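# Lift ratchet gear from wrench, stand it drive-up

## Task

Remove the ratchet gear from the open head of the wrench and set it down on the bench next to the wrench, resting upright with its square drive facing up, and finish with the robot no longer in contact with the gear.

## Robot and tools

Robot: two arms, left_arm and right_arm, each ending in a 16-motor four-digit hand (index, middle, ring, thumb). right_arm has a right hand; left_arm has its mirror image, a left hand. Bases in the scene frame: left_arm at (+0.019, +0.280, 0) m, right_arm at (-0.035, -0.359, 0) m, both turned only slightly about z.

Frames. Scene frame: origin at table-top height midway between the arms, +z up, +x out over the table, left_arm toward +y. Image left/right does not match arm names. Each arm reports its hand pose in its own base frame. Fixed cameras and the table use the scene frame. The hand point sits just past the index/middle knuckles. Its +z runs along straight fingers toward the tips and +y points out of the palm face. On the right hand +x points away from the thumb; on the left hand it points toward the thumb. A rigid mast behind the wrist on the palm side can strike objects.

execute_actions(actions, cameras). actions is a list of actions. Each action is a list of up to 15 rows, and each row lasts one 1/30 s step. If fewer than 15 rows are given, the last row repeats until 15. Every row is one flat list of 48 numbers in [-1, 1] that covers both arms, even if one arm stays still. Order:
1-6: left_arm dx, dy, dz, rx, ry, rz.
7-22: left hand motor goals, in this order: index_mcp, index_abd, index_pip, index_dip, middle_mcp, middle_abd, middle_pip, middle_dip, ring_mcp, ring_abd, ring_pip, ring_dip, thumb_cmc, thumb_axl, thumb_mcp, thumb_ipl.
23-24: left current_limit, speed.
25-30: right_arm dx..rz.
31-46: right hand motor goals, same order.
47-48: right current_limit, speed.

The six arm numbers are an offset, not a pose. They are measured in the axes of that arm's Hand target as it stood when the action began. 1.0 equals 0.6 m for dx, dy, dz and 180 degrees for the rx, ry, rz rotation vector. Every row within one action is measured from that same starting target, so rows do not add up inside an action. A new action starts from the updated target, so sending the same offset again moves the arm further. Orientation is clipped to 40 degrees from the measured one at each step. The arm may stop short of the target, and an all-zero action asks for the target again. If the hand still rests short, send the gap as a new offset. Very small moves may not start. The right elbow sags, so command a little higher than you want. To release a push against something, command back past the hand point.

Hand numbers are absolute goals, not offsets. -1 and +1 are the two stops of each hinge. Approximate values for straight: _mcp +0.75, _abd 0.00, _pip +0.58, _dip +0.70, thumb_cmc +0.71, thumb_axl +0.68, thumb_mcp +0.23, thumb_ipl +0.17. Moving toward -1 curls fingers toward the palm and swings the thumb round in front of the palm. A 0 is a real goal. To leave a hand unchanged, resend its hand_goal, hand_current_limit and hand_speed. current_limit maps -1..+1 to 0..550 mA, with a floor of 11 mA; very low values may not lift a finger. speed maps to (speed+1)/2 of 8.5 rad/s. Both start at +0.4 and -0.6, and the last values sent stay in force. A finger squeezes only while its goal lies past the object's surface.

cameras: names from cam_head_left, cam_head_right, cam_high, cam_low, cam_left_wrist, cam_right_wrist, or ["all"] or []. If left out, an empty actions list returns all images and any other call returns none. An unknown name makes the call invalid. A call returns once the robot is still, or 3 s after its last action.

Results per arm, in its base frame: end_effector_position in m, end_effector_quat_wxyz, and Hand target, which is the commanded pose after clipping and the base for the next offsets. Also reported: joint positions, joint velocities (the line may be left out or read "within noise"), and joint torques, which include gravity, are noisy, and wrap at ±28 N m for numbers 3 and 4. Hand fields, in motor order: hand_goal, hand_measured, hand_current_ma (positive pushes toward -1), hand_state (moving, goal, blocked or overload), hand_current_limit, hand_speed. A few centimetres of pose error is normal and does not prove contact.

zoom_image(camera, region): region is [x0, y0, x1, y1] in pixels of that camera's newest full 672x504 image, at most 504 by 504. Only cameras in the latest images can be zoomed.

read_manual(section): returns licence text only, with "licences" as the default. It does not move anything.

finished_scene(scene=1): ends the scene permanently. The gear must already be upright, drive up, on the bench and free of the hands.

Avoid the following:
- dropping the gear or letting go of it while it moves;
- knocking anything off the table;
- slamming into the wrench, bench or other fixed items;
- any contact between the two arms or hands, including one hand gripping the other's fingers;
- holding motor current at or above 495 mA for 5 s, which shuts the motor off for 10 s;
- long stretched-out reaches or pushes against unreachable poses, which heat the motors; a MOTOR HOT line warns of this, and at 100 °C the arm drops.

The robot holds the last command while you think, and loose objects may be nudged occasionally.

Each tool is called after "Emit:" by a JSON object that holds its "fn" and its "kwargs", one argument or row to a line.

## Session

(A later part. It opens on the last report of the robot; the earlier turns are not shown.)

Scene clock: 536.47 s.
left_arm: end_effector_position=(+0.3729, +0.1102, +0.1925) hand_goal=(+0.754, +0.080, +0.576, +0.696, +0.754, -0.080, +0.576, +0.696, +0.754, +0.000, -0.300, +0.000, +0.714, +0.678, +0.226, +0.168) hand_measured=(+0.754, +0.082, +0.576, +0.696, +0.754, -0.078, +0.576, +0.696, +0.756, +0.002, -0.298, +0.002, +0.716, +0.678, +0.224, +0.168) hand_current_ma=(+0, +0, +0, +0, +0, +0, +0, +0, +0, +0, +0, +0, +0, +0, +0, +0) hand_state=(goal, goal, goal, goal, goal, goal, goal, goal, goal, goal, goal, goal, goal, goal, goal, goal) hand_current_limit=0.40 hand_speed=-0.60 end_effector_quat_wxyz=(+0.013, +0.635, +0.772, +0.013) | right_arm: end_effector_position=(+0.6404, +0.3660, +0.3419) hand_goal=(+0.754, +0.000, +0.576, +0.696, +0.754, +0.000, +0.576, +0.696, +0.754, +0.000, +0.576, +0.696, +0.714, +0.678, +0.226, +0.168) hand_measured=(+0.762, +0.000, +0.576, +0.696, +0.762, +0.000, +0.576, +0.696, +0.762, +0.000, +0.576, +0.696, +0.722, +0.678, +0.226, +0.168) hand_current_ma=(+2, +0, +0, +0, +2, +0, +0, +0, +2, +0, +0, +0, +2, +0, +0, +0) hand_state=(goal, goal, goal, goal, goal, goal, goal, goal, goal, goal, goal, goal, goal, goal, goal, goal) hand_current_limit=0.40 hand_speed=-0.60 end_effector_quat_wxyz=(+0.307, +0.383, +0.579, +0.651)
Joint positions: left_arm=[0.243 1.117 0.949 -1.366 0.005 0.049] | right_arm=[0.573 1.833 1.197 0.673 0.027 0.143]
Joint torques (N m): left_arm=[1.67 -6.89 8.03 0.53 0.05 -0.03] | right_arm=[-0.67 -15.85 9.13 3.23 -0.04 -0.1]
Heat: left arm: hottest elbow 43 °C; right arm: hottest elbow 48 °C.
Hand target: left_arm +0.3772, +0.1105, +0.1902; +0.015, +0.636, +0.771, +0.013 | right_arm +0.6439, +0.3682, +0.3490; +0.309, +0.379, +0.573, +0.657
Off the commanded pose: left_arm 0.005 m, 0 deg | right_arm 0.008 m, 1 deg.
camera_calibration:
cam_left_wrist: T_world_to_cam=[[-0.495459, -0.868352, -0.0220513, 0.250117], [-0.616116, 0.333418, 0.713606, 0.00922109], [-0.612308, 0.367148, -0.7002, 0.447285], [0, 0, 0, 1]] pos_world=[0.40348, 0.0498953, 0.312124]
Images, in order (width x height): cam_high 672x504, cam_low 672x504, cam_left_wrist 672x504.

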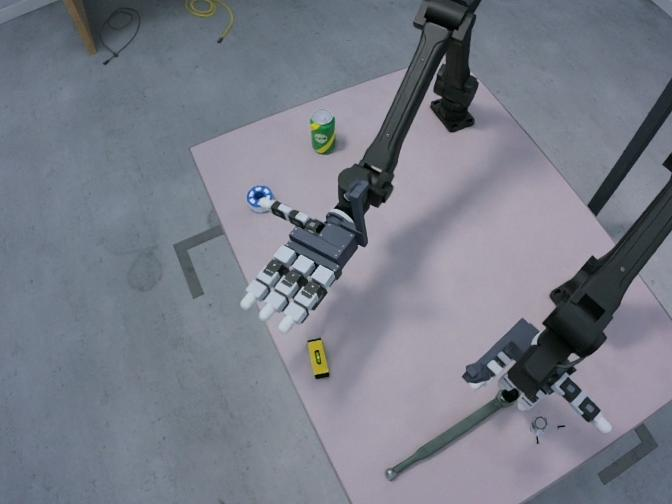

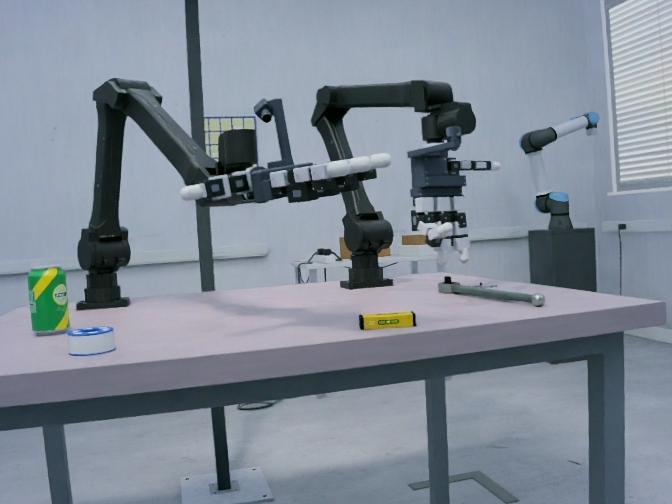

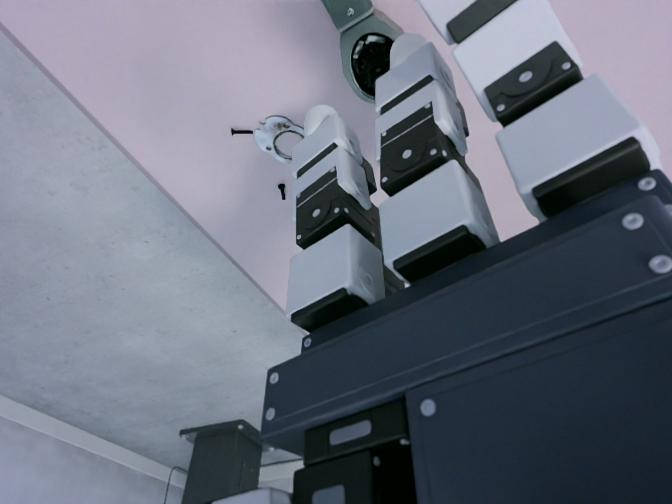

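Emit:
{"fn": "execute_actions", "kwargs": {
  "actions": [
    [[-0.004,-0.0322,0.02,0,0,0,0.754,0.08,0.576,0.696,0.754,-0.08,0.576,0.696,0.754,0,-0.3,0,0.714,0.678,0.226,0.168,0.4,-0.6,0,0,0,0,0,0,0.754,0,0.576,0.696,0.754,0,0.576,0.696,0.754,0,0.576,0.696,0.714,0.678,0.226,0.168,0.4,-0.6]]
  ],
  "cameras": ["cam_left_wrist","cam_low","cam_high"]
}}

Emit:
{"fn": "zoom_image", "kwargs": {
  "camera": "cam_left_wrist",
  "region": [280, 0, 440, 110]
}}

Emit:
{"fn": "zoom_image", "kwargs": {
  "camera": "cam_low",
  "region": [400, 230, 500, 300]
}}

Emit:
{"fn": "zoom_image", "kwargs": {
  "camera": "cam_high",
  "region": [480, 365, 540, 415]
}}

Scene clock: 560.97 s.
left_arm: end_effector_position=(+0.3556, +0.1058, +0.1705) hand_goal=(+0.754, +0.080, +0.576, +0.696, +0.754, -0.080, +0.576, +0.696, +0.754, +0.000, -0.300, +0.000, +0.714, +0.678, +0.226, +0.168) hand_measured=(+0.754, +0.082, +0.576, +0.696, +0.754, -0.078, +0.576, +0.696, +0.756, +0.002, -0.298, +0.002, +0.716, +0.678, +0.224, +0.168) hand_current_ma=(+0, +0, +0, +0, +0, +0, +0, +0, +0, +0, +0, +0, +0, +0, +0, +0) hand_state=(goal, goal, goal, goal, goal, goal, goal, goal, goal, goal, goal, goal, goal, goal, goal, goal) hand_current_limit=0.40 hand_speed=-0.60 end_effector_quat_wxyz=(+0.005, +0.635, +0.772, +0.003) | right_arm: end_effector_position=(+0.6404, +0.3660, +0.3419) hand_goal=(+0.754, +0.000, +0.576, +0.696, +0.754, +0.000, +0.576, +0.696, +0.754, +0.000, +0.576, +0.696, +0.714, +0.678, +0.226, +0.168) hand_measured=(+0.762, +0.000, +0.576, +0.696, +0.762, +0.000, +0.576, +0.696, +0.762, +0.000, +0.576, +0.696, +0.722, +0.678, +0.226, +0.168) hand_current_ma=(+2, +0, +0, +0, +2, +0, +0, +0, +2, +0, +0, +0, +2, +0, +0, +0) hand_state=(goal, goal, goal, goal, goal, goal, goal, goal, goal, goal, goal, goal, goal, goal, goal, goal) hand_current_limit=0.40 hand_speed=-0.60 end_effector_quat_wxyz=(+0.307, +0.383, +0.579, +0.651)
Joint positions: left_arm=[0.243 1.095 0.881 -1.346 0.005 0.049] | right_arm=[0.573 1.833 1.197 0.673 0.027 0.143]
Joint torques (N m): left_arm=[1.26 -8.41 7.95 0.38 0.05 -0.08] | right_arm=[-0.73 -15.91 9.14 3.21 -0.04 -0.09]
Heat: left arm: hottest elbow 41 °C; right arm: hottest elbow 48 °C.
Hand target: left_arm +0.3591, +0.1045, +0.1774; +0.015, +0.636, +0.771, +0.012 | right_arm +0.6439, +0.3682, +0.3490; +0.309, +0.379, +0.573, +0.657
Off the commanded pose: left_arm 0.008 m, 2 deg | right_arm 0.008 m, 1 deg.
camera_calibration:
cam_left_wrist: T_world_to_cam=[[-0.495773, -0.868441, -0.00437541, 0.234438], [-0.598273, 0.337879, 0.726572, 0.00654455], [-0.629507, 0.362832, -0.687076, 0.427132], [0, 0, 0, 1]] pos_world=[0.389026, 0.0464066, 0.289743]
Images, in order (width x height): cam_high 672x504, cam_low 672x504, cam_left_wrist 672x504.

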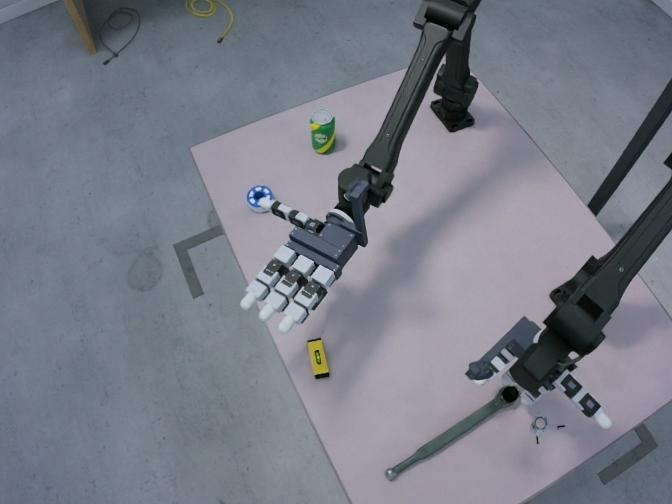

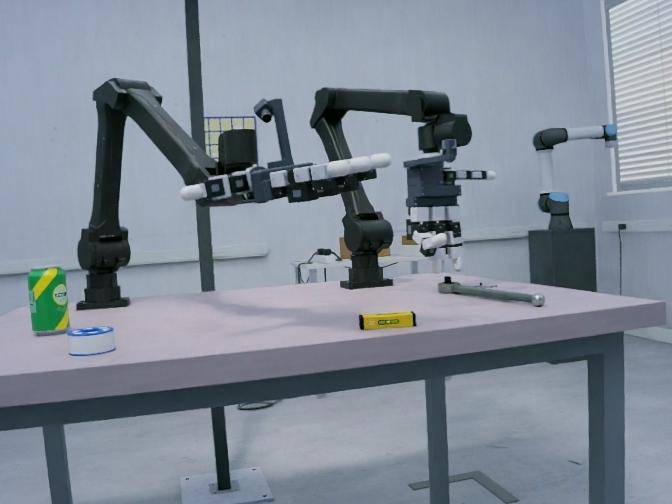

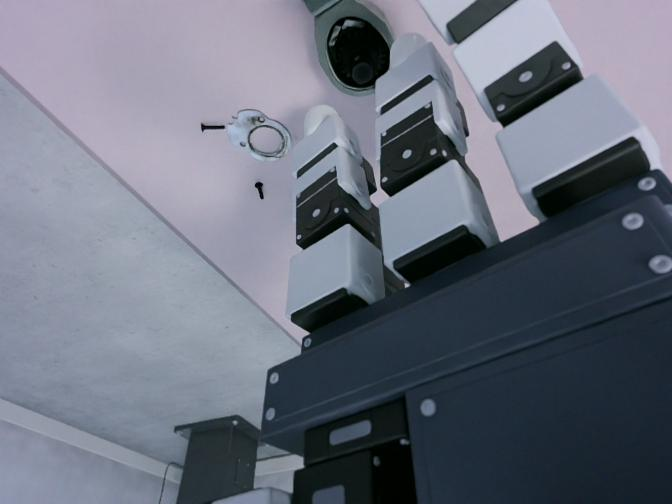

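Scaled by 3.150 from the camera's 672x504 image, which has a finer 960x720 frame.

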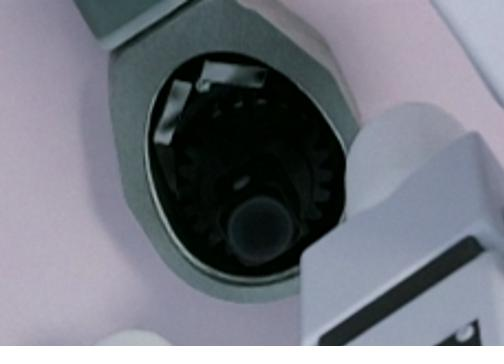

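Scaled by 5.040 from the camera's 672x504 image, which has a finer 960x720 frame.

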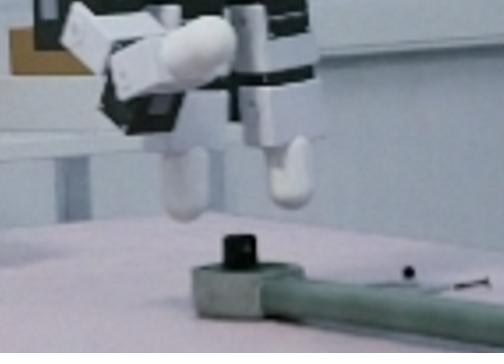

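Scaled by 8.400 from the camera's 672x504 image, which has a finer 960x720 frame.

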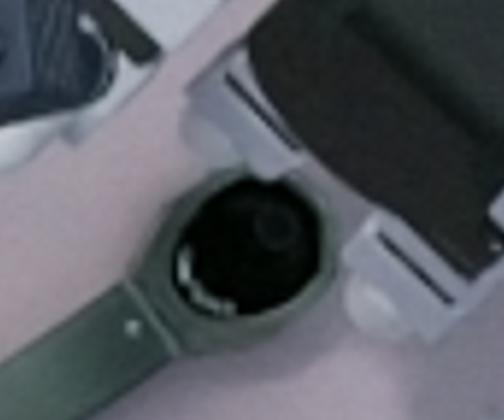

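Emit:
{"fn": "execute_actions", "kwargs": {
  "actions": [
    [[-0.002,0.001,0.023,0,0,0,0.754,0.08,0.576,0.696,0.754,-0.08,0.576,0.696,0.754,0,-0.3,0,0.714,0.678,0.226,0.168,0.4,-0.6,0,0,0,0,0,0,0.754,0,0.576,0.696,0.754,0,0.576,0.696,0.754,0,0.576,0.696,0.714,0.678,0.226,0.168,0.4,-0.6]]
  ],
  "cameras": ["cam_left_wrist","cam_low"]
}}

Emit:
{"fn": "zoom_image", "kwargs": {
  "camera": "cam_left_wrist",
  "region": [280, 20, 440, 130]
}}

Emit:
{"fn": "zoom_image", "kwargs": {
  "camera": "cam_low",
  "region": [400, 230, 500, 300]
}}

Scene clock: 576.60 s.
left_arm: end_effector_position=(+0.3569, +0.1062, +0.1621) hand_goal=(+0.754, +0.080, +0.576, +0.696, +0.754, -0.080, +0.576, +0.696, +0.754, +0.000, -0.300, +0.000, +0.714, +0.678, +0.226, +0.168) hand_measured=(+0.754, +0.082, +0.576, +0.696, +0.754, -0.078, +0.576, +0.696, +0.756, +0.002, -0.298, +0.002, +0.716, +0.678, +0.224, +0.168) hand_current_ma=(+0, +0, +0, +0, +0, +0, +0, +0, +0, +0, +0, +0, +0, +0, +0, +0) hand_state=(goal, goal, goal, goal, goal, goal, goal, goal, goal, goal, goal, goal, goal, goal, goal, goal) hand_current_limit=0.40 hand_speed=-0.60 end_effector_quat_wxyz=(+0.010, +0.635, +0.772, +0.009) | right_arm: end_effector_position=(+0.6404, +0.3660, +0.3419) hand_goal=(+0.754, +0.000, +0.576, +0.696, +0.754, +0.000, +0.576, +0.696, +0.754, +0.000, +0.576, +0.696, +0.714, +0.678, +0.226, +0.168) hand_measured=(+0.762, +0.000, +0.576, +0.696, +0.762, +0.000, +0.576, +0.696, +0.762, +0.000, +0.576, +0.696, +0.722, +0.678, +0.226, +0.168) hand_current_ma=(+2, +0, +0, +0, +2, +0, +0, +0, +2, +0, +0, +0, +2, +0, +0, +0) hand_state=(goal, goal, goal, goal, goal, goal, goal, goal, goal, goal, goal, goal, goal, goal, goal, goal) hand_current_limit=0.40 hand_speed=-0.60 end_effector_quat_wxyz=(+0.307, +0.383, +0.579, +0.651)
Joint positions: left_arm=[0.243 1.095 0.855 -1.305 0.005 0.049] | right_arm=[0.573 1.833 1.197 0.673 0.027 0.143]
Joint torques (N m): left_arm=[0.79 -7.41 7.76 0.42 0.05 -0.12] | right_arm=[-0.79 -15.85 9.14 3.22 -0.04 -0.09]
Heat: left arm: hottest elbow 40 °C; right arm: hottest elbow 48 °C.
Hand target: left_arm +0.3605, +0.1034, +0.1637; +0.015, +0.636, +0.771, +0.012 | right_arm +0.6439, +0.3682, +0.3490; +0.309, +0.379, +0.573, +0.657
Off the commanded pose: left_arm 0.005 m, 1 deg | right_arm 0.008 m, 1 deg.
camera_calibration:
cam_left_wrist: T_world_to_cam=[[-0.495618, -0.868421, -0.0143899, 0.236909], [-0.608466, 0.335341, 0.719247, 0.0183493], [-0.619783, 0.365227, -0.694606, 0.419693], [0, 0, 0, 1]] pos_world=[0.3887, 0.0463002, 0.281733]
Images, in order (width x height): cam_low 672x504, cam_left_wrist 672x504.

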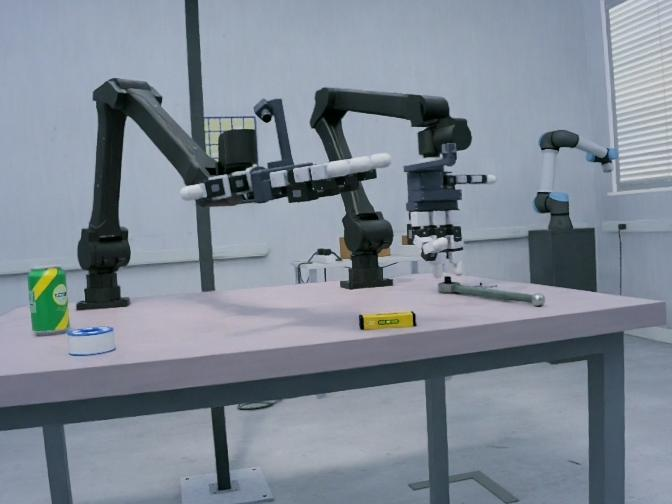

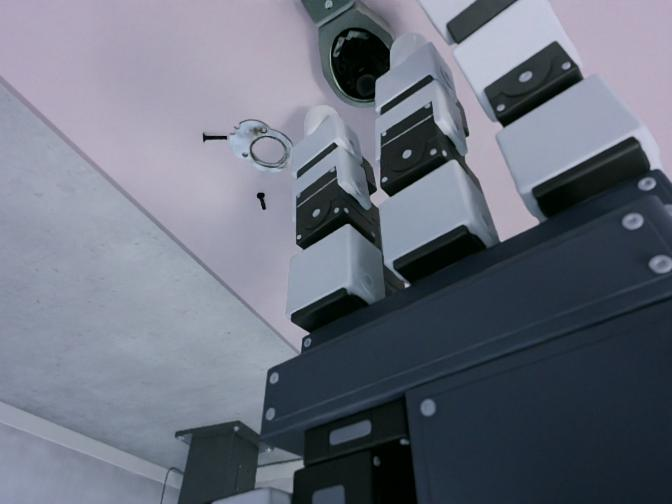

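Scaled by 3.150 from the camera's 672x504 image, which has a finer 960x720 frame.

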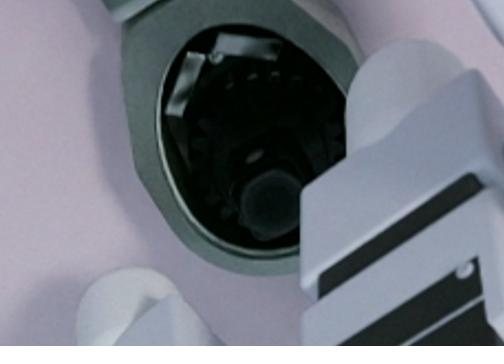

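Scaled by 5.040 from the camera's 672x504 image, which has a finer 960x720 frame.

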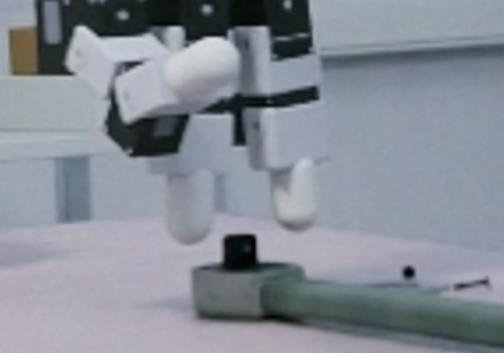

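Emit:
{"fn": "execute_actions", "kwargs": {
  "actions": [
    [[-0.001,-0.003,0.023,0,0,0,0.754,0.08,0.576,0.696,0.754,-0.08,0.576,0.696,0.754,0,-0.3,0,0.714,0.678,0.226,0.168,0.4,-0.6,0,0,0,0,0,0,0.754,0,0.576,0.696,0.754,0,0.576,0.696,0.754,0,0.576,0.696,0.714,0.678,0.226,0.168,0.4,-0.6]]
  ],
  "cameras": ["cam_left_wrist","cam_low"]
}}

Emit:
{"fn": "zoom_image", "kwargs": {
  "camera": "cam_left_wrist",
  "region": [280, 20, 440, 130]
}}

Emit:
{"fn": "zoom_image", "kwargs": {
  "camera": "cam_low",
  "region": [400, 230, 500, 300]
}}

Scene clock: 599.13 s.
left_arm: end_effector_position=(+0.3552, +0.1057, +0.1503) hand_goal=(+0.754, +0.080, +0.576, +0.696, +0.754, -0.080, +0.576, +0.696, +0.754, +0.000, -0.300, +0.000, +0.714, +0.678, +0.226, +0.168) hand_measured=(+0.754, +0.082, +0.576, +0.696, +0.754, -0.078, +0.576, +0.696, +0.756, +0.002, -0.298, +0.002, +0.716, +0.678, +0.224, +0.168) hand_current_ma=(+0, +0, +0, +0, +0, +0, +0, +0, +0, +0, +0, +0, +0, +0, +0, +0) hand_state=(goal, goal, goal, goal, goal, goal, goal, goal, goal, goal, goal, goal, goal, goal, goal, goal) hand_current_limit=0.40 hand_speed=-0.60 end_effector_quat_wxyz=(+0.011, +0.635, +0.772, +0.011) | right_arm: end_effector_position=(+0.6404, +0.3660, +0.3419) hand_goal=(+0.754, +0.000, +0.576, +0.696, +0.754, +0.000, +0.576, +0.696, +0.754, +0.000, +0.576, +0.696, +0.714, +0.678, +0.226, +0.168) hand_measured=(+0.762, +0.000, +0.576, +0.696, +0.762, +0.000, +0.576, +0.696, +0.762, +0.000, +0.576, +0.696, +0.722, +0.678, +0.226, +0.168) hand_current_ma=(+2, +0, +0, +0, +2, +0, +0, +0, +2, +0, +0, +0, +2, +0, +0, +0) hand_state=(goal, goal, goal, goal, goal, goal, goal, goal, goal, goal, goal, goal, goal, goal, goal, goal) hand_current_limit=0.40 hand_speed=-0.60 end_effector_quat_wxyz=(+0.307, +0.383, +0.579, +0.651)
Joint positions: left_arm=[0.243 1.095 0.821 -1.266 0.005 0.048] | right_arm=[0.573 1.833 1.197 0.673 0.027 0.143]
Joint torques (N m): left_arm=[0.73 -6.71 7.73 0.42 0.04 -0.14] | right_arm=[-0.67 -15.91 9.13 3.21 -0.04 -0.1]
Heat: left arm: hottest elbow 39 °C; right arm: hottest elbow 49 °C.
Hand target: left_arm +0.3593, +0.1025, +0.1497; +0.015, +0.636, +0.771, +0.012 | right_arm +0.6439, +0.3682, +0.3490; +0.309, +0.379, +0.573, +0.657
Off the commanded pose: left_arm 0.005 m, 0 deg | right_arm 0.008 m, 1 deg.
camera_calibration:
cam_left_wrist: T_world_to_cam=[[-0.494887, -0.868757, -0.01867, 0.235909], [-0.612976, 0.333791, 0.716131, 0.0282291], [-0.615912, 0.365848, -0.697716, 0.409535], [0, 0, 0, 1]] pos_world=[0.38629, 0.045697, 0.269928]
Images, in order (width x height): cam_low 672x504, cam_left_wrist 672x504.

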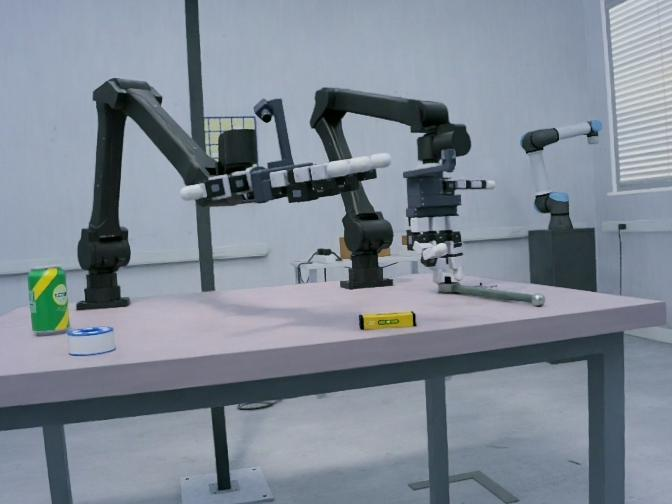

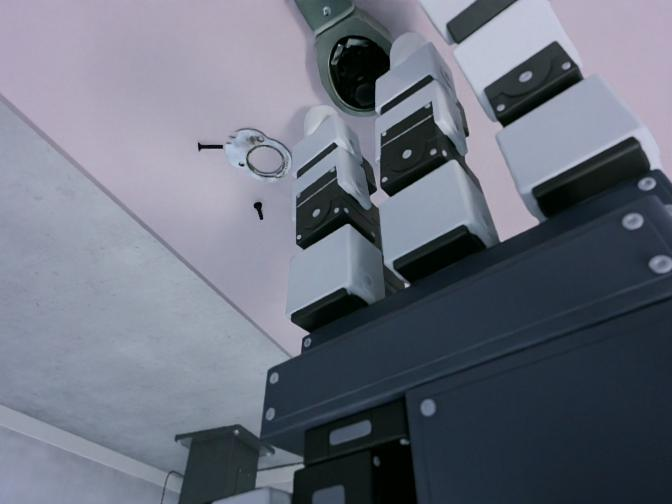

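Scaled by 3.150 from the camera's 672x504 image, which has a finer 960x720 frame.

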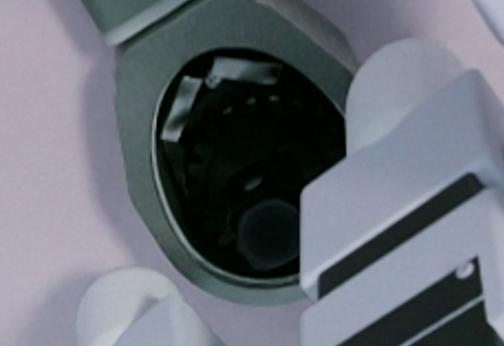

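Scaled by 5.040 from the camera's 672x504 image, which has a finer 960x720 frame.

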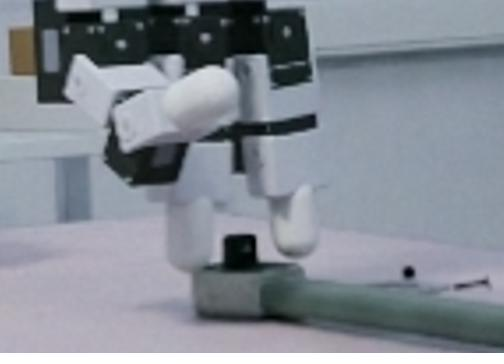

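Emit:
{"fn": "execute_actions", "kwargs": {
  "actions": [
    [[-0.001,0,0.005,0,0,0,0.754,-0.03,0.576,0.696,0.754,0.03,0.576,0.696,0.754,0,-0.3,0,0.714,0.678,0.226,0.168,0.4,-0.8,0,0,0,0,0,0,0.754,0,0.576,0.696,0.754,0,0.576,0.696,0.754,0,0.576,0.696,0.714,0.678,0.226,0.168,0.4,-0.6]]
  ],
  "cameras": ["cam_left_wrist","cam_low"]
}}

Emit:
{"fn": "zoom_image", "kwargs": {
  "camera": "cam_left_wrist",
  "region": [280, 20, 440, 130]
}}

Emit:
{"fn": "zoom_image", "kwargs": {
  "camera": "cam_low",
  "region": [400, 230, 500, 300]
}}

Scene clock: 654.23 s.
left_arm: end_effector_position=(+0.3564, +0.1049, +0.1505) hand_goal=(+0.754, -0.030, +0.576, +0.696, +0.754, +0.030, +0.576, +0.696, +0.754, +0.000, -0.300, +0.000, +0.714, +0.678, +0.226, +0.168) hand_measured=(+0.756, +0.016, +0.576, +0.696, +0.756, -0.012, +0.578, +0.696, +0.756, +0.002, -0.298, +0.002, +0.716, +0.678, +0.224, +0.168) hand_current_ma=(+0, +30, +0, +0, +0, -26, +0, +0, +0, +0, +0, +0, +0, +0, +0, +0) hand_state=(goal, blocked, goal, goal, goal, blocked, goal, goal, goal, goal, goal, goal, goal, goal, goal, goal) hand_current_limit=0.40 hand_speed=-0.80 end_effector_quat_wxyz=(+0.014, +0.635, +0.772, +0.012) | right_arm: end_effector_position=(+0.6404, +0.3660, +0.3419) hand_goal=(+0.754, +0.000, +0.576, +0.696, +0.754, +0.000, +0.576, +0.696, +0.754, +0.000, +0.576, +0.696, +0.714, +0.678, +0.226, +0.168) hand_measured=(+0.762, +0.000, +0.576, +0.696, +0.762, +0.000, +0.576, +0.696, +0.762, +0.000, +0.576, +0.696, +0.722, +0.678, +0.226, +0.168) hand_current_ma=(+2, +0, +0, +0, +2, +0, +0, +0, +2, +0, +0, +0, +2, +0, +0, +0) hand_state=(goal, goal, goal, goal, goal, goal, goal, goal, goal, goal, goal, goal, goal, goal, goal, goal) hand_current_limit=0.40 hand_speed=-0.60 end_effector_quat_wxyz=(+0.307, +0.383, +0.579, +0.651)
Joint positions: left_arm=[0.24 1.095 0.821 -1.261 0.007 0.047] | right_arm=[0.573 1.833 1.197 0.673 0.027 0.143]
Joint torques (N m): left_arm=[0.91 -6.42 7.31 0.59 -0.06 -0.14] | right_arm=[-0.73 -15.85 9.13 3.21 -0.04 -0.09]
Heat: left arm: hottest elbow 38 °C; right arm: hottest elbow 49 °C.
Hand target: left_arm +0.3596, +0.1018, +0.1468; +0.015, +0.636, +0.771, +0.012 | right_arm +0.6439, +0.3682, +0.3490; +0.309, +0.379, +0.573, +0.657
Off the commanded pose: left_arm 0.006 m, 0 deg | right_arm 0.008 m, 1 deg.
camera_calibration:
cam_left_wrist: T_world_to_cam=[[-0.49555, -0.868354, -0.0197686, 0.236103], [-0.615947, 0.335278, 0.712881, 0.0305241], [-0.612405, 0.365444, -0.701007, 0.410151], [0, 0, 0, 1]] pos_world=[0.386981, 0.0448999, 0.270426]
Images, in order (width x height): cam_low 672x504, cam_left_wrist 672x504.

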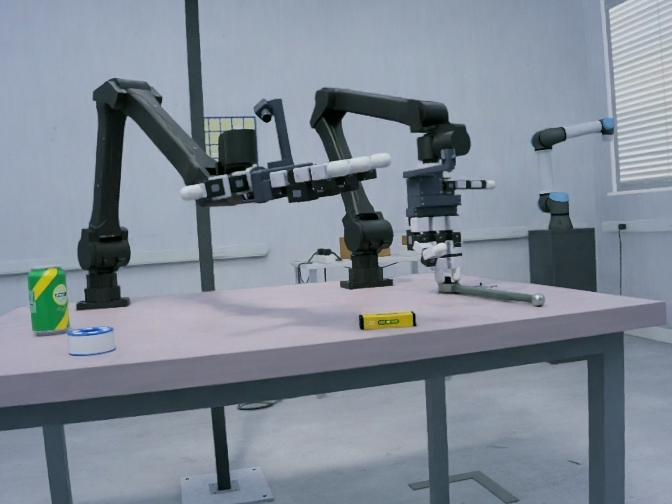

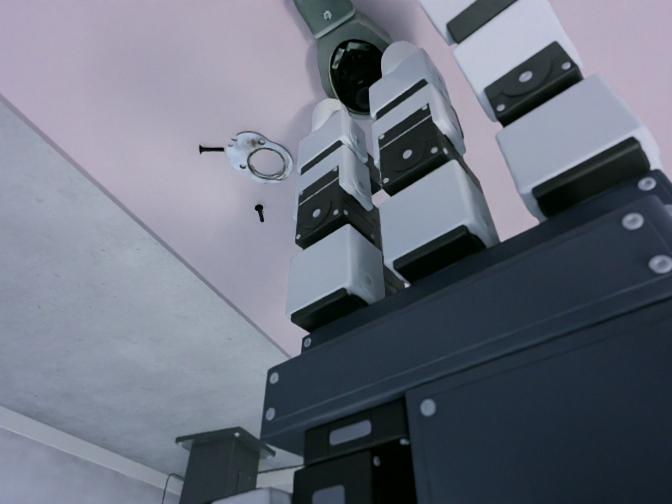

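Scaled by 3.150 from the camera's 672x504 image, which has a finer 960x720 frame.

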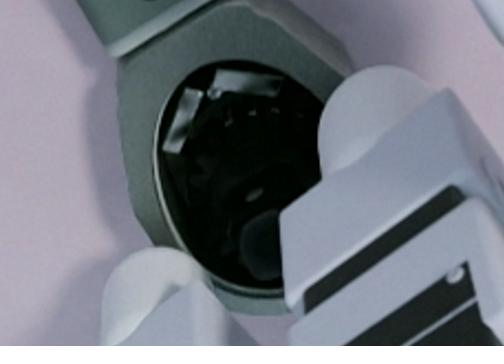

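Scaled by 5.040 from the camera's 672x504 image, which has a finer 960x720 frame.

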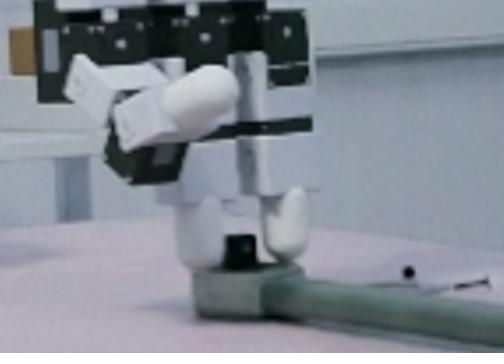

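Emit:
{"fn": "execute_actions", "kwargs": {
  "actions": [
    [[0,0,-0.003,0,0,0,0.754,-0.16,0.576,0.696,0.754,0.16,0.576,0.696,0.754,0,-0.3,0,0.714,0.678,0.226,0.168,0.4,-0.8,0,0,0,0,0,0,0.754,0,0.576,0.696,0.754,0,0.576,0.696,0.754,0,0.576,0.696,0.714,0.678,0.226,0.168,0.4,-0.6]]
  ],
  "cameras": ["cam_left_wrist","cam_low"]
}}

Emit:
{"fn": "zoom_image", "kwargs": {
  "camera": "cam_left_wrist",
  "region": [280, 20, 440, 130]
}}

Emit:
{"fn": "zoom_image", "kwargs": {
  "camera": "cam_low",
  "region": [400, 230, 500, 300]
}}

Scene clock: 672.43 s.
left_arm: end_effector_position=(+0.3565, +0.1050, +0.1506) hand_goal=(+0.754, -0.160, +0.576, +0.696, +0.754, +0.160, +0.576, +0.696, +0.754, +0.000, -0.300, +0.000, +0.714, +0.678, +0.226, +0.168) hand_measured=(+0.754, -0.058, +0.576, +0.696, +0.756, +0.076, +0.578, +0.696, +0.756, +0.002, -0.298, +0.002, +0.716, +0.678, +0.224, +0.168) hand_current_ma=(+0, +135, +0, +0, +0, -96, +0, +0, +0, +0, +0, +0, +0, +0, +0, +0) hand_state=(goal, blocked, goal, goal, goal, blocked, goal, goal, goal, goal, goal, goal, goal, goal, goal, goal) hand_current_limit=0.40 hand_speed=-0.80 end_effector_quat_wxyz=(+0.012, +0.636, +0.772, +0.013) | right_arm: end_effector_position=(+0.6404, +0.3660, +0.3419) hand_goal=(+0.754, +0.000, +0.576, +0.696, +0.754, +0.000, +0.576, +0.696, +0.754, +0.000, +0.576, +0.696, +0.714, +0.678, +0.226, +0.168) hand_measured=(+0.762, +0.000, +0.576, +0.696, +0.762, +0.000, +0.576, +0.696, +0.762, +0.000, +0.576, +0.696, +0.722, +0.678, +0.226, +0.168) hand_current_ma=(+2, +0, +0, +0, +2, +0, +0, +0, +2, +0, +0, +0, +2, +0, +0, +0) hand_state=(goal, goal, goal, goal, goal, goal, goal, goal, goal, goal, goal, goal, goal, goal, goal, goal) hand_current_limit=0.40 hand_speed=-0.60 end_effector_quat_wxyz=(+0.307, +0.383, +0.579, +0.651)
Joint positions: left_arm=[0.239 1.095 0.821 -1.261 0.004 0.047] | right_arm=[0.573 1.833 1.197 0.673 0.027 0.143]
Joint torques (N m): left_arm=[0.85 -6.53 7.6 0.38 0.07 -0.14] | right_arm=[-0.79 -15.85 9.14 3.22 -0.04 -0.09]
Heat: left arm: hottest elbow 37 °C; right arm: hottest elbow 50 °C.
Hand target: left_arm +0.3595, +0.1019, +0.1486; +0.015, +0.636, +0.771, +0.012 | right_arm +0.6439, +0.3682, +0.3490; +0.309, +0.379, +0.573, +0.657
Off the commanded pose: left_arm 0.005 m, 0 deg | right_arm 0.008 m, 1 deg.
camera_calibration:
cam_left_wrist: T_world_to_cam=[[-0.496432, -0.86779, -0.0222845, 0.236919], [-0.615367, 0.333691, 0.714124, 0.0301759], [-0.612273, 0.368227, -0.699664, 0.409616], [0, 0, 0, 1]] pos_world=[0.386981, 0.0446949, 0.270324]
Images, in order (width x height): cam_low 672x504, cam_left_wrist 672x504.

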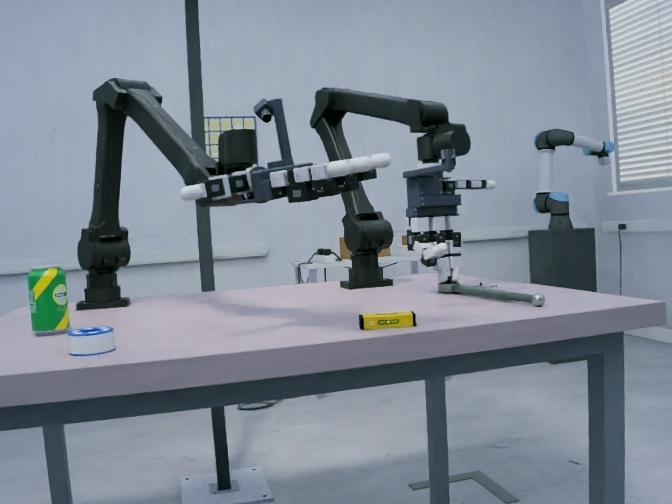

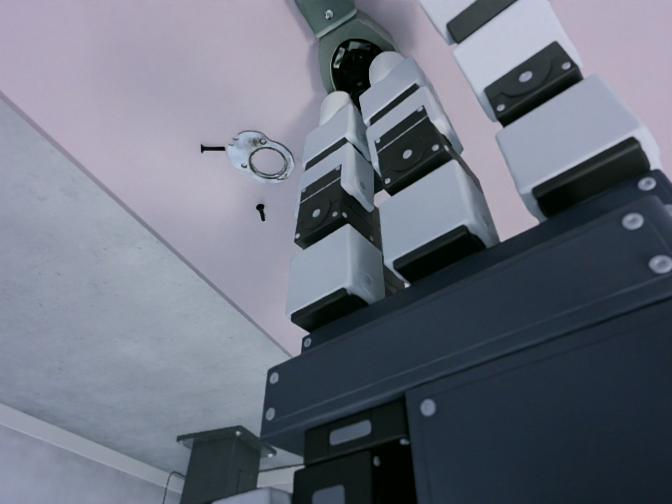

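Scaled by 3.150 from the camera's 672x504 image, which has a finer 960x720 frame.

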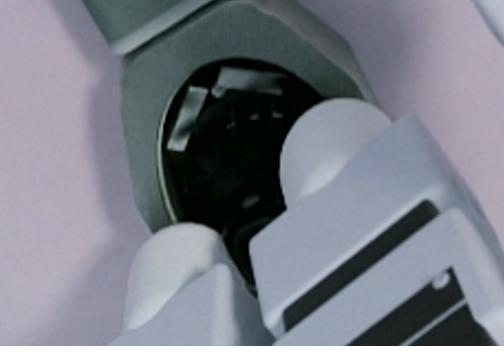

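Scaled by 5.040 from the camera's 672x504 image, which has a finer 960x720 frame.

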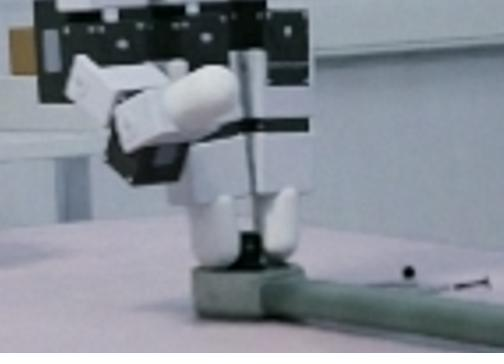

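Emit:
{"fn": "execute_actions", "kwargs": {
  "actions": [
    [[0,0,0,0,0,0,0.754,-0.42,0.576,0.696,0.754,0.44,0.576,0.696,0.754,0,-0.3,0,0.714,0.678,0.226,0.168,0.4,-0.8,0,0,0,0,0,0,0.754,0,0.576,0.696,0.754,0,0.576,0.696,0.754,0,0.576,0.696,0.714,0.678,0.226,0.168,0.4,-0.6]],
    [[0,0,-0.02,0,0,0,0.754,-0.42,0.576,0.696,0.754,0.44,0.576,0.696,0.754,0,-0.3,0,0.714,0.678,0.226,0.168,0.4,-0.8,0,0,0,0,0,0,0.754,0,0.576,0.696,0.754,0,0.576,0.696,0.754,0,0.576,0.696,0.714,0.678,0.226,0.168,0.4,-0.6]]
  ],
  "cameras": ["cam_left_wrist","cam_low"]
}}

Emit:
{"fn": "zoom_image", "kwargs": {
  "camera": "cam_left_wrist",
  "region": [280, 20, 440, 130]
}}

Emit:
{"fn": "zoom_image", "kwargs": {
  "camera": "cam_low",
  "region": [400, 230, 500, 300]
}}

Scene clock: 689.60 s.
left_arm: end_effector_position=(+0.3536, +0.1043, +0.1495) hand_goal=(+0.754, -0.420, +0.576, +0.696, +0.754, +0.440, +0.576, +0.696, +0.754, +0.000, -0.300, +0.000, +0.714, +0.678, +0.226, +0.168) hand_measured=(+0.746, -0.062, +0.574, +0.696, +0.748, +0.084, +0.574, +0.696, +0.756, +0.002, -0.298, +0.002, +0.716, +0.678, +0.224, +0.168) hand_current_ma=(-2, +385, +0, +0, -1, -385, +0, +0, +0, +0, +0, +0, +0, +0, +0, +0) hand_state=(goal, blocked, goal, goal, goal, blocked, goal, goal, goal, goal, goal, goal, goal, goal, goal, goal) hand_current_limit=0.40 hand_speed=-0.80 end_effector_quat_wxyz=(+0.009, +0.636, +0.772, +0.008) | right_arm: end_effector_position=(+0.6404, +0.3660, +0.3419) hand_goal=(+0.754, +0.000, +0.576, +0.696, +0.754, +0.000, +0.576, +0.696, +0.754, +0.000, +0.576, +0.696, +0.714, +0.678, +0.226, +0.168) hand_measured=(+0.762, +0.000, +0.576, +0.696, +0.762, +0.000, +0.576, +0.696, +0.762, +0.000, +0.576, +0.696, +0.722, +0.678, +0.226, +0.168) hand_current_ma=(+2, +0, +0, +0, +2, +0, +0, +0, +2, +0, +0, +0, +2, +0, +0, +0) hand_state=(goal, goal, goal, goal, goal, goal, goal, goal, goal, goal, goal, goal, goal, goal, goal, goal) hand_current_limit=0.40 hand_speed=-0.60 end_effector_quat_wxyz=(+0.307, +0.383, +0.579, +0.651)
Joint positions: left_arm=[0.239 1.095 0.821 -1.273 0.004 0.047] | right_arm=[0.573 1.833 1.197 0.673 0.027 0.143]
Joint torques (N m): left_arm=[0.97 -7.53 9.42 -0.44 0.08 -0.14] | right_arm=[-0.73 -15.91 9.14 3.22 -0.05 -0.1]
Heat: left arm: hottest elbow 37 °C; right arm: hottest elbow 50 °C.
Hand target: left_arm +0.3590, +0.1019, +0.1606; +0.015, +0.636, +0.771, +0.012 | right_arm +0.6439, +0.3682, +0.3490; +0.309, +0.379, +0.573, +0.657
Off the commanded pose: left_arm 0.013 m, 1 deg | right_arm 0.008 m, 1 deg.
camera_calibration:
cam_left_wrist: T_world_to_cam=[[-0.496677, -0.867824, -0.0139019, 0.233654], [-0.606869, 0.335786, 0.720387, 0.025338], [-0.620501, 0.366236, -0.693433, 0.409468], [0, 0, 0, 1]] pos_world=[0.385502, 0.0443002, 0.268933]
Images, in order (width x height): cam_low 672x504, cam_left_wrist 672x504.

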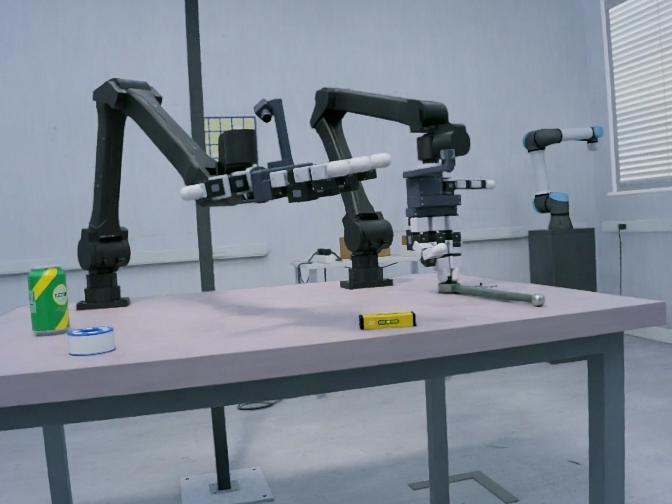

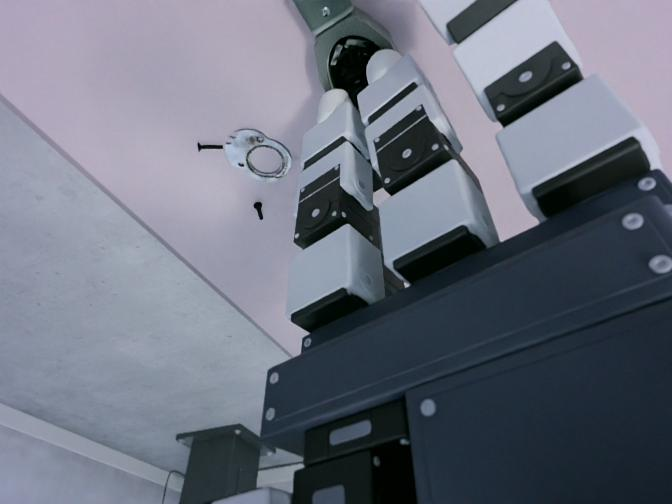

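Scaled by 3.150 from the camera's 672x504 image, which has a finer 960x720 frame.

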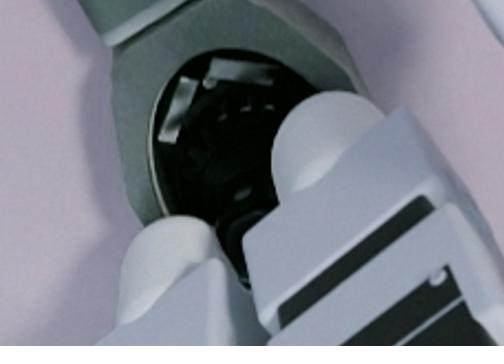

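Scaled by 5.040 from the camera's 672x504 image, which has a finer 960x720 frame.

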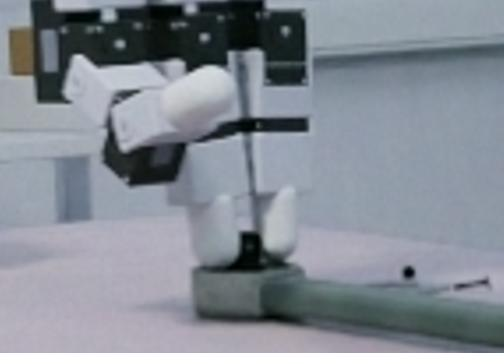

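Emit:
{"fn": "execute_actions", "kwargs": {
  "actions": [
    [[0,0,-0.02,0,0,0,0.754,-0.42,0.576,0.696,0.754,0.44,0.576,0.696,0.754,0,-0.3,0,0.714,0.678,0.226,0.168,0.4,-0.8,0,0,0,0,0,0,0.754,0,0.576,0.696,0.754,0,0.576,0.696,0.754,0,0.576,0.696,0.714,0.678,0.226,0.168,0.4,-0.6]]
  ],
  "cameras": ["cam_left_wrist","cam_low"]
}}

Emit:
{"fn": "zoom_image", "kwargs": {
  "camera": "cam_left_wrist",
  "region": [280, 20, 440, 130]
}}

Emit:
{"fn": "zoom_image", "kwargs": {
  "camera": "cam_low",
  "region": [400, 230, 500, 300]
}}

Scene clock: 699.50 s.
left_arm: end_effector_position=(+0.3486, +0.1026, +0.1506) hand_goal=(+0.754, -0.420, +0.576, +0.696, +0.754, +0.440, +0.576, +0.696, +0.754, +0.000, -0.300, +0.000, +0.714, +0.678, +0.226, +0.168) hand_measured=(+0.740, -0.062, +0.570, +0.694, +0.746, +0.092, +0.572, +0.696, +0.756, +0.002, -0.298, +0.002, +0.716, +0.678, +0.224, +0.168) hand_current_ma=(-5, +385, -1, +0, -2, -385, -1, +0, +0, +0, +0, +0, +0, +0, +0, +0) hand_state=(goal, blocked, goal, goal, goal, blocked, goal, goal, goal, goal, goal, goal, goal, goal, goal, goal) hand_current_limit=0.40 hand_speed=-0.80 end_effector_quat_wxyz=(+0.003, +0.636, +0.772, -0.002) | right_arm: end_effector_position=(+0.6404, +0.3660, +0.3419) hand_goal=(+0.754, +0.000, +0.576, +0.696, +0.754, +0.000, +0.576, +0.696, +0.754, +0.000, +0.576, +0.696, +0.714, +0.678, +0.226, +0.168) hand_measured=(+0.762, +0.000, +0.576, +0.696, +0.762, +0.000, +0.576, +0.696, +0.762, +0.000, +0.576, +0.696, +0.722, +0.678, +0.226, +0.168) hand_current_ma=(+2, +0, +0, +0, +2, +0, +0, +0, +2, +0, +0, +0, +2, +0, +0, +0) hand_state=(goal, goal, goal, goal, goal, goal, goal, goal, goal, goal, goal, goal, goal, goal, goal, goal) hand_current_limit=0.40 hand_speed=-0.60 end_effector_quat_wxyz=(+0.307, +0.383, +0.579, +0.651)
Joint positions: left_arm=[0.239 1.094 0.829 -1.306 0.007 0.047] | right_arm=[0.573 1.833 1.197 0.673 0.027 0.143]
Joint torques (N m): left_arm=[0.91 -8.47 10.63 -0.51 -0.03 -0.13] | right_arm=[-0.73 -15.85 9.13 3.21 -0.04 -0.09]
Heat: left arm: hottest elbow 38 °C; right arm: hottest elbow 50 °C.
Hand target: left_arm +0.3587, +0.1019, +0.1727; +0.015, +0.636, +0.771, +0.013 | right_arm +0.6439, +0.3682, +0.3490; +0.309, +0.379, +0.573, +0.657
Off the commanded pose: left_arm 0.024 m, 2 deg | right_arm 0.008 m, 1 deg.
camera_calibration:
cam_left_wrist: T_world_to_cam=[[-0.49677, -0.86787, 0.00456068, 0.227007], [-0.590424, 0.341801, 0.731144, 0.0141417], [-0.636097, 0.360518, -0.682208, 0.412083], [0, 0, 0, 1]] pos_world=[0.383244, 0.0436155, 0.269751]
Images, in order (width x height): cam_low 672x504, cam_left_wrist 672x504.

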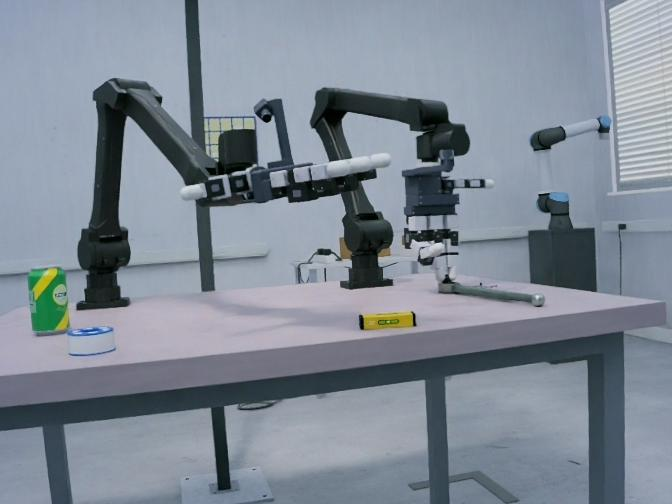

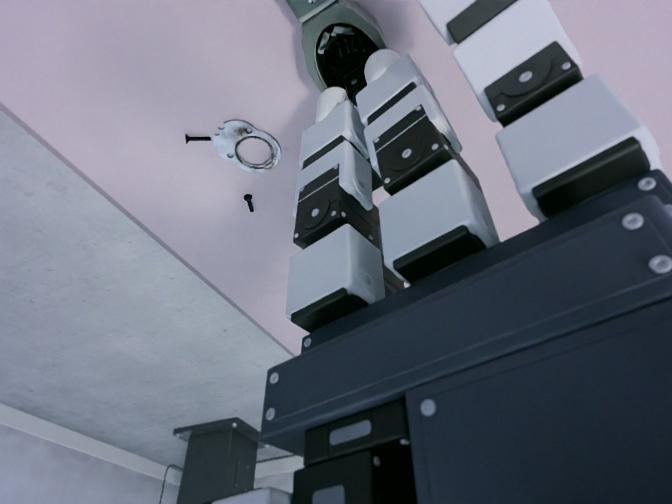

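Scaled by 3.150 from the camera's 672x504 image, which has a finer 960x720 frame.

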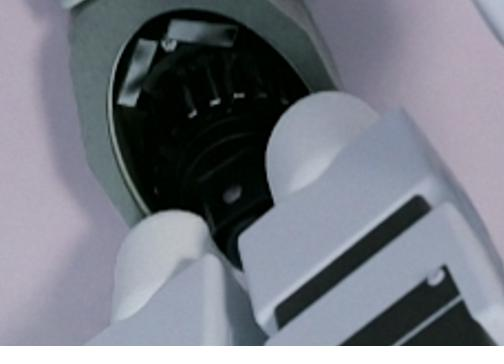

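Scaled by 5.040 from the camera's 672x504 image, which has a finer 960x720 frame.

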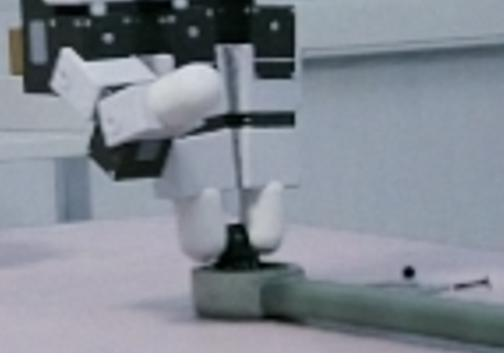

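Emit:
{"fn": "execute_actions", "kwargs": {
  "actions": [
    [[0.002,0.014,-0.025,0,0,0,0.754,-0.42,0.576,0.696,0.754,0.44,0.576,0.696,0.754,0,-0.3,0,0.714,0.678,0.226,0.168,0.4,-0.8,0,0,0,0,0,0,0.754,0,0.576,0.696,0.754,0,0.576,0.696,0.754,0,0.576,0.696,0.714,0.678,0.226,0.168,0.4,-0.6]]
  ],
  "cameras": ["cam_left_wrist","cam_low"]
}}

Emit:
{"fn": "zoom_image", "kwargs": {
  "camera": "cam_left_wrist",
  "region": [280, 20, 440, 130]
}}

Emit:
{"fn": "zoom_image", "kwargs": {
  "camera": "cam_low",
  "region": [400, 230, 500, 300]
}}

Scene clock: 715.97 s.
left_arm: end_effector_position=(+0.3518, +0.1034, +0.1661) hand_goal=(+0.754, -0.420, +0.576, +0.696, +0.754, +0.440, +0.576, +0.696, +0.754, +0.000, -0.300, +0.000, +0.714, +0.678, +0.226, +0.168) hand_measured=(+0.746, -0.062, +0.572, +0.694, +0.752, +0.092, +0.574, +0.696, +0.756, +0.002, -0.298, +0.002, +0.716, +0.678, +0.224, +0.168) hand_current_ma=(-2, +385, +0, +0, +0, -385, +0, +0, +0, +0, +0, +0, +0, +0, +0, +0) hand_state=(goal, blocked, goal, goal, goal, blocked, goal, goal, goal, goal, goal, goal, goal, goal, goal, goal) hand_current_limit=0.40 hand_speed=-0.80 end_effector_quat_wxyz=(+0.002, +0.636, +0.772, -0.003) | right_arm: end_effector_position=(+0.6404, +0.3660, +0.3419) hand_goal=(+0.754, +0.000, +0.576, +0.696, +0.754, +0.000, +0.576, +0.696, +0.754, +0.000, +0.576, +0.696, +0.714, +0.678, +0.226, +0.168) hand_measured=(+0.762, +0.000, +0.576, +0.696, +0.762, +0.000, +0.576, +0.696, +0.762, +0.000, +0.576, +0.696, +0.722, +0.678, +0.226, +0.168) hand_current_ma=(+2, +0, +0, +0, +2, +0, +0, +0, +2, +0, +0, +0, +2, +0, +0, +0) hand_state=(goal, goal, goal, goal, goal, goal, goal, goal, goal, goal, goal, goal, goal, goal, goal, goal) hand_current_limit=0.40 hand_speed=-0.60 end_effector_quat_wxyz=(+0.307, +0.383, +0.579, +0.651)
Joint positions: left_arm=[0.239 1.094 0.872 -1.351 0.007 0.047] | right_arm=[0.573 1.833 1.197 0.673 0.027 0.143]
Joint torques (N m): left_arm=[1.14 -7.24 11.28 -0.35 -0.03 -0.1] | right_arm=[-0.73 -15.91 9.11 3.23 -0.05 -0.09]
Heat: left arm: hottest elbow 37 °C; right arm: hottest elbow 50 °C.
Hand target: left_arm +0.3660, +0.1046, +0.1879; +0.015, +0.636, +0.771, +0.012 | right_arm +0.6439, +0.3682, +0.3490; +0.309, +0.379, +0.573, +0.657
Off the commanded pose: left_arm 0.026 m, 2 deg | right_arm 0.008 m, 1 deg.
camera_calibration:
cam_left_wrist: T_world_to_cam=[[-0.496767, -0.867862, 0.0061772, 0.228909], [-0.588757, 0.342219, 0.732292, 0.00361249], [-0.637642, 0.360141, -0.680963, 0.424858], [0, 0, 0, 1]] pos_world=[0.386748, 0.0444165, 0.285253]
Images, in order (width x height): cam_low 672x504, cam_left_wrist 672x504.

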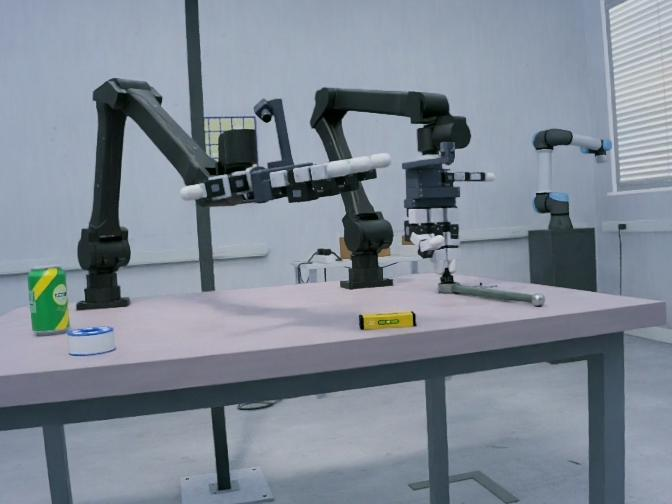

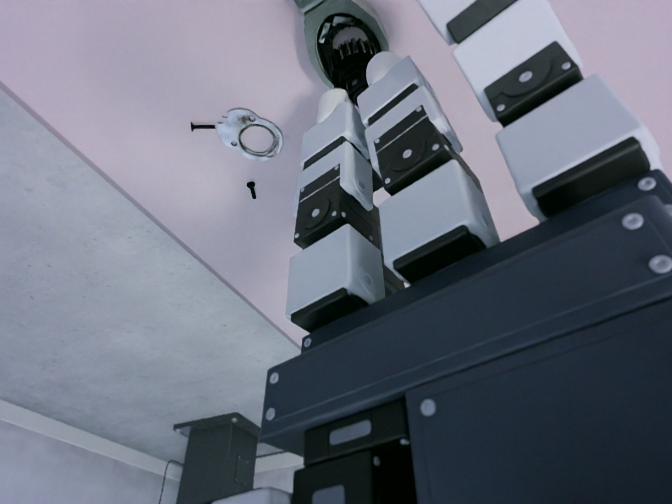

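Scaled by 3.150 from the camera's 672x504 image, which has a finer 960x720 frame.

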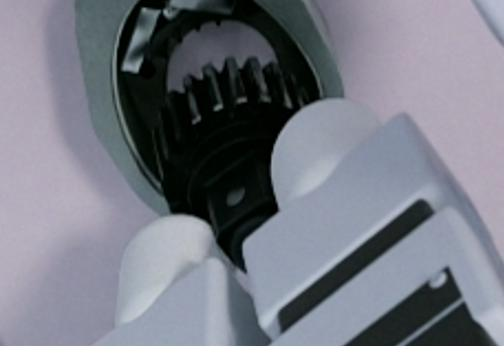

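Scaled by 5.040 from the camera's 672x504 image, which has a finer 960x720 frame.

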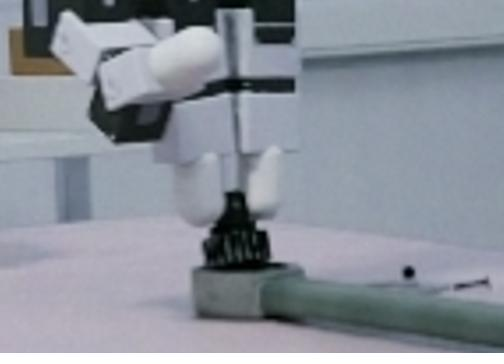

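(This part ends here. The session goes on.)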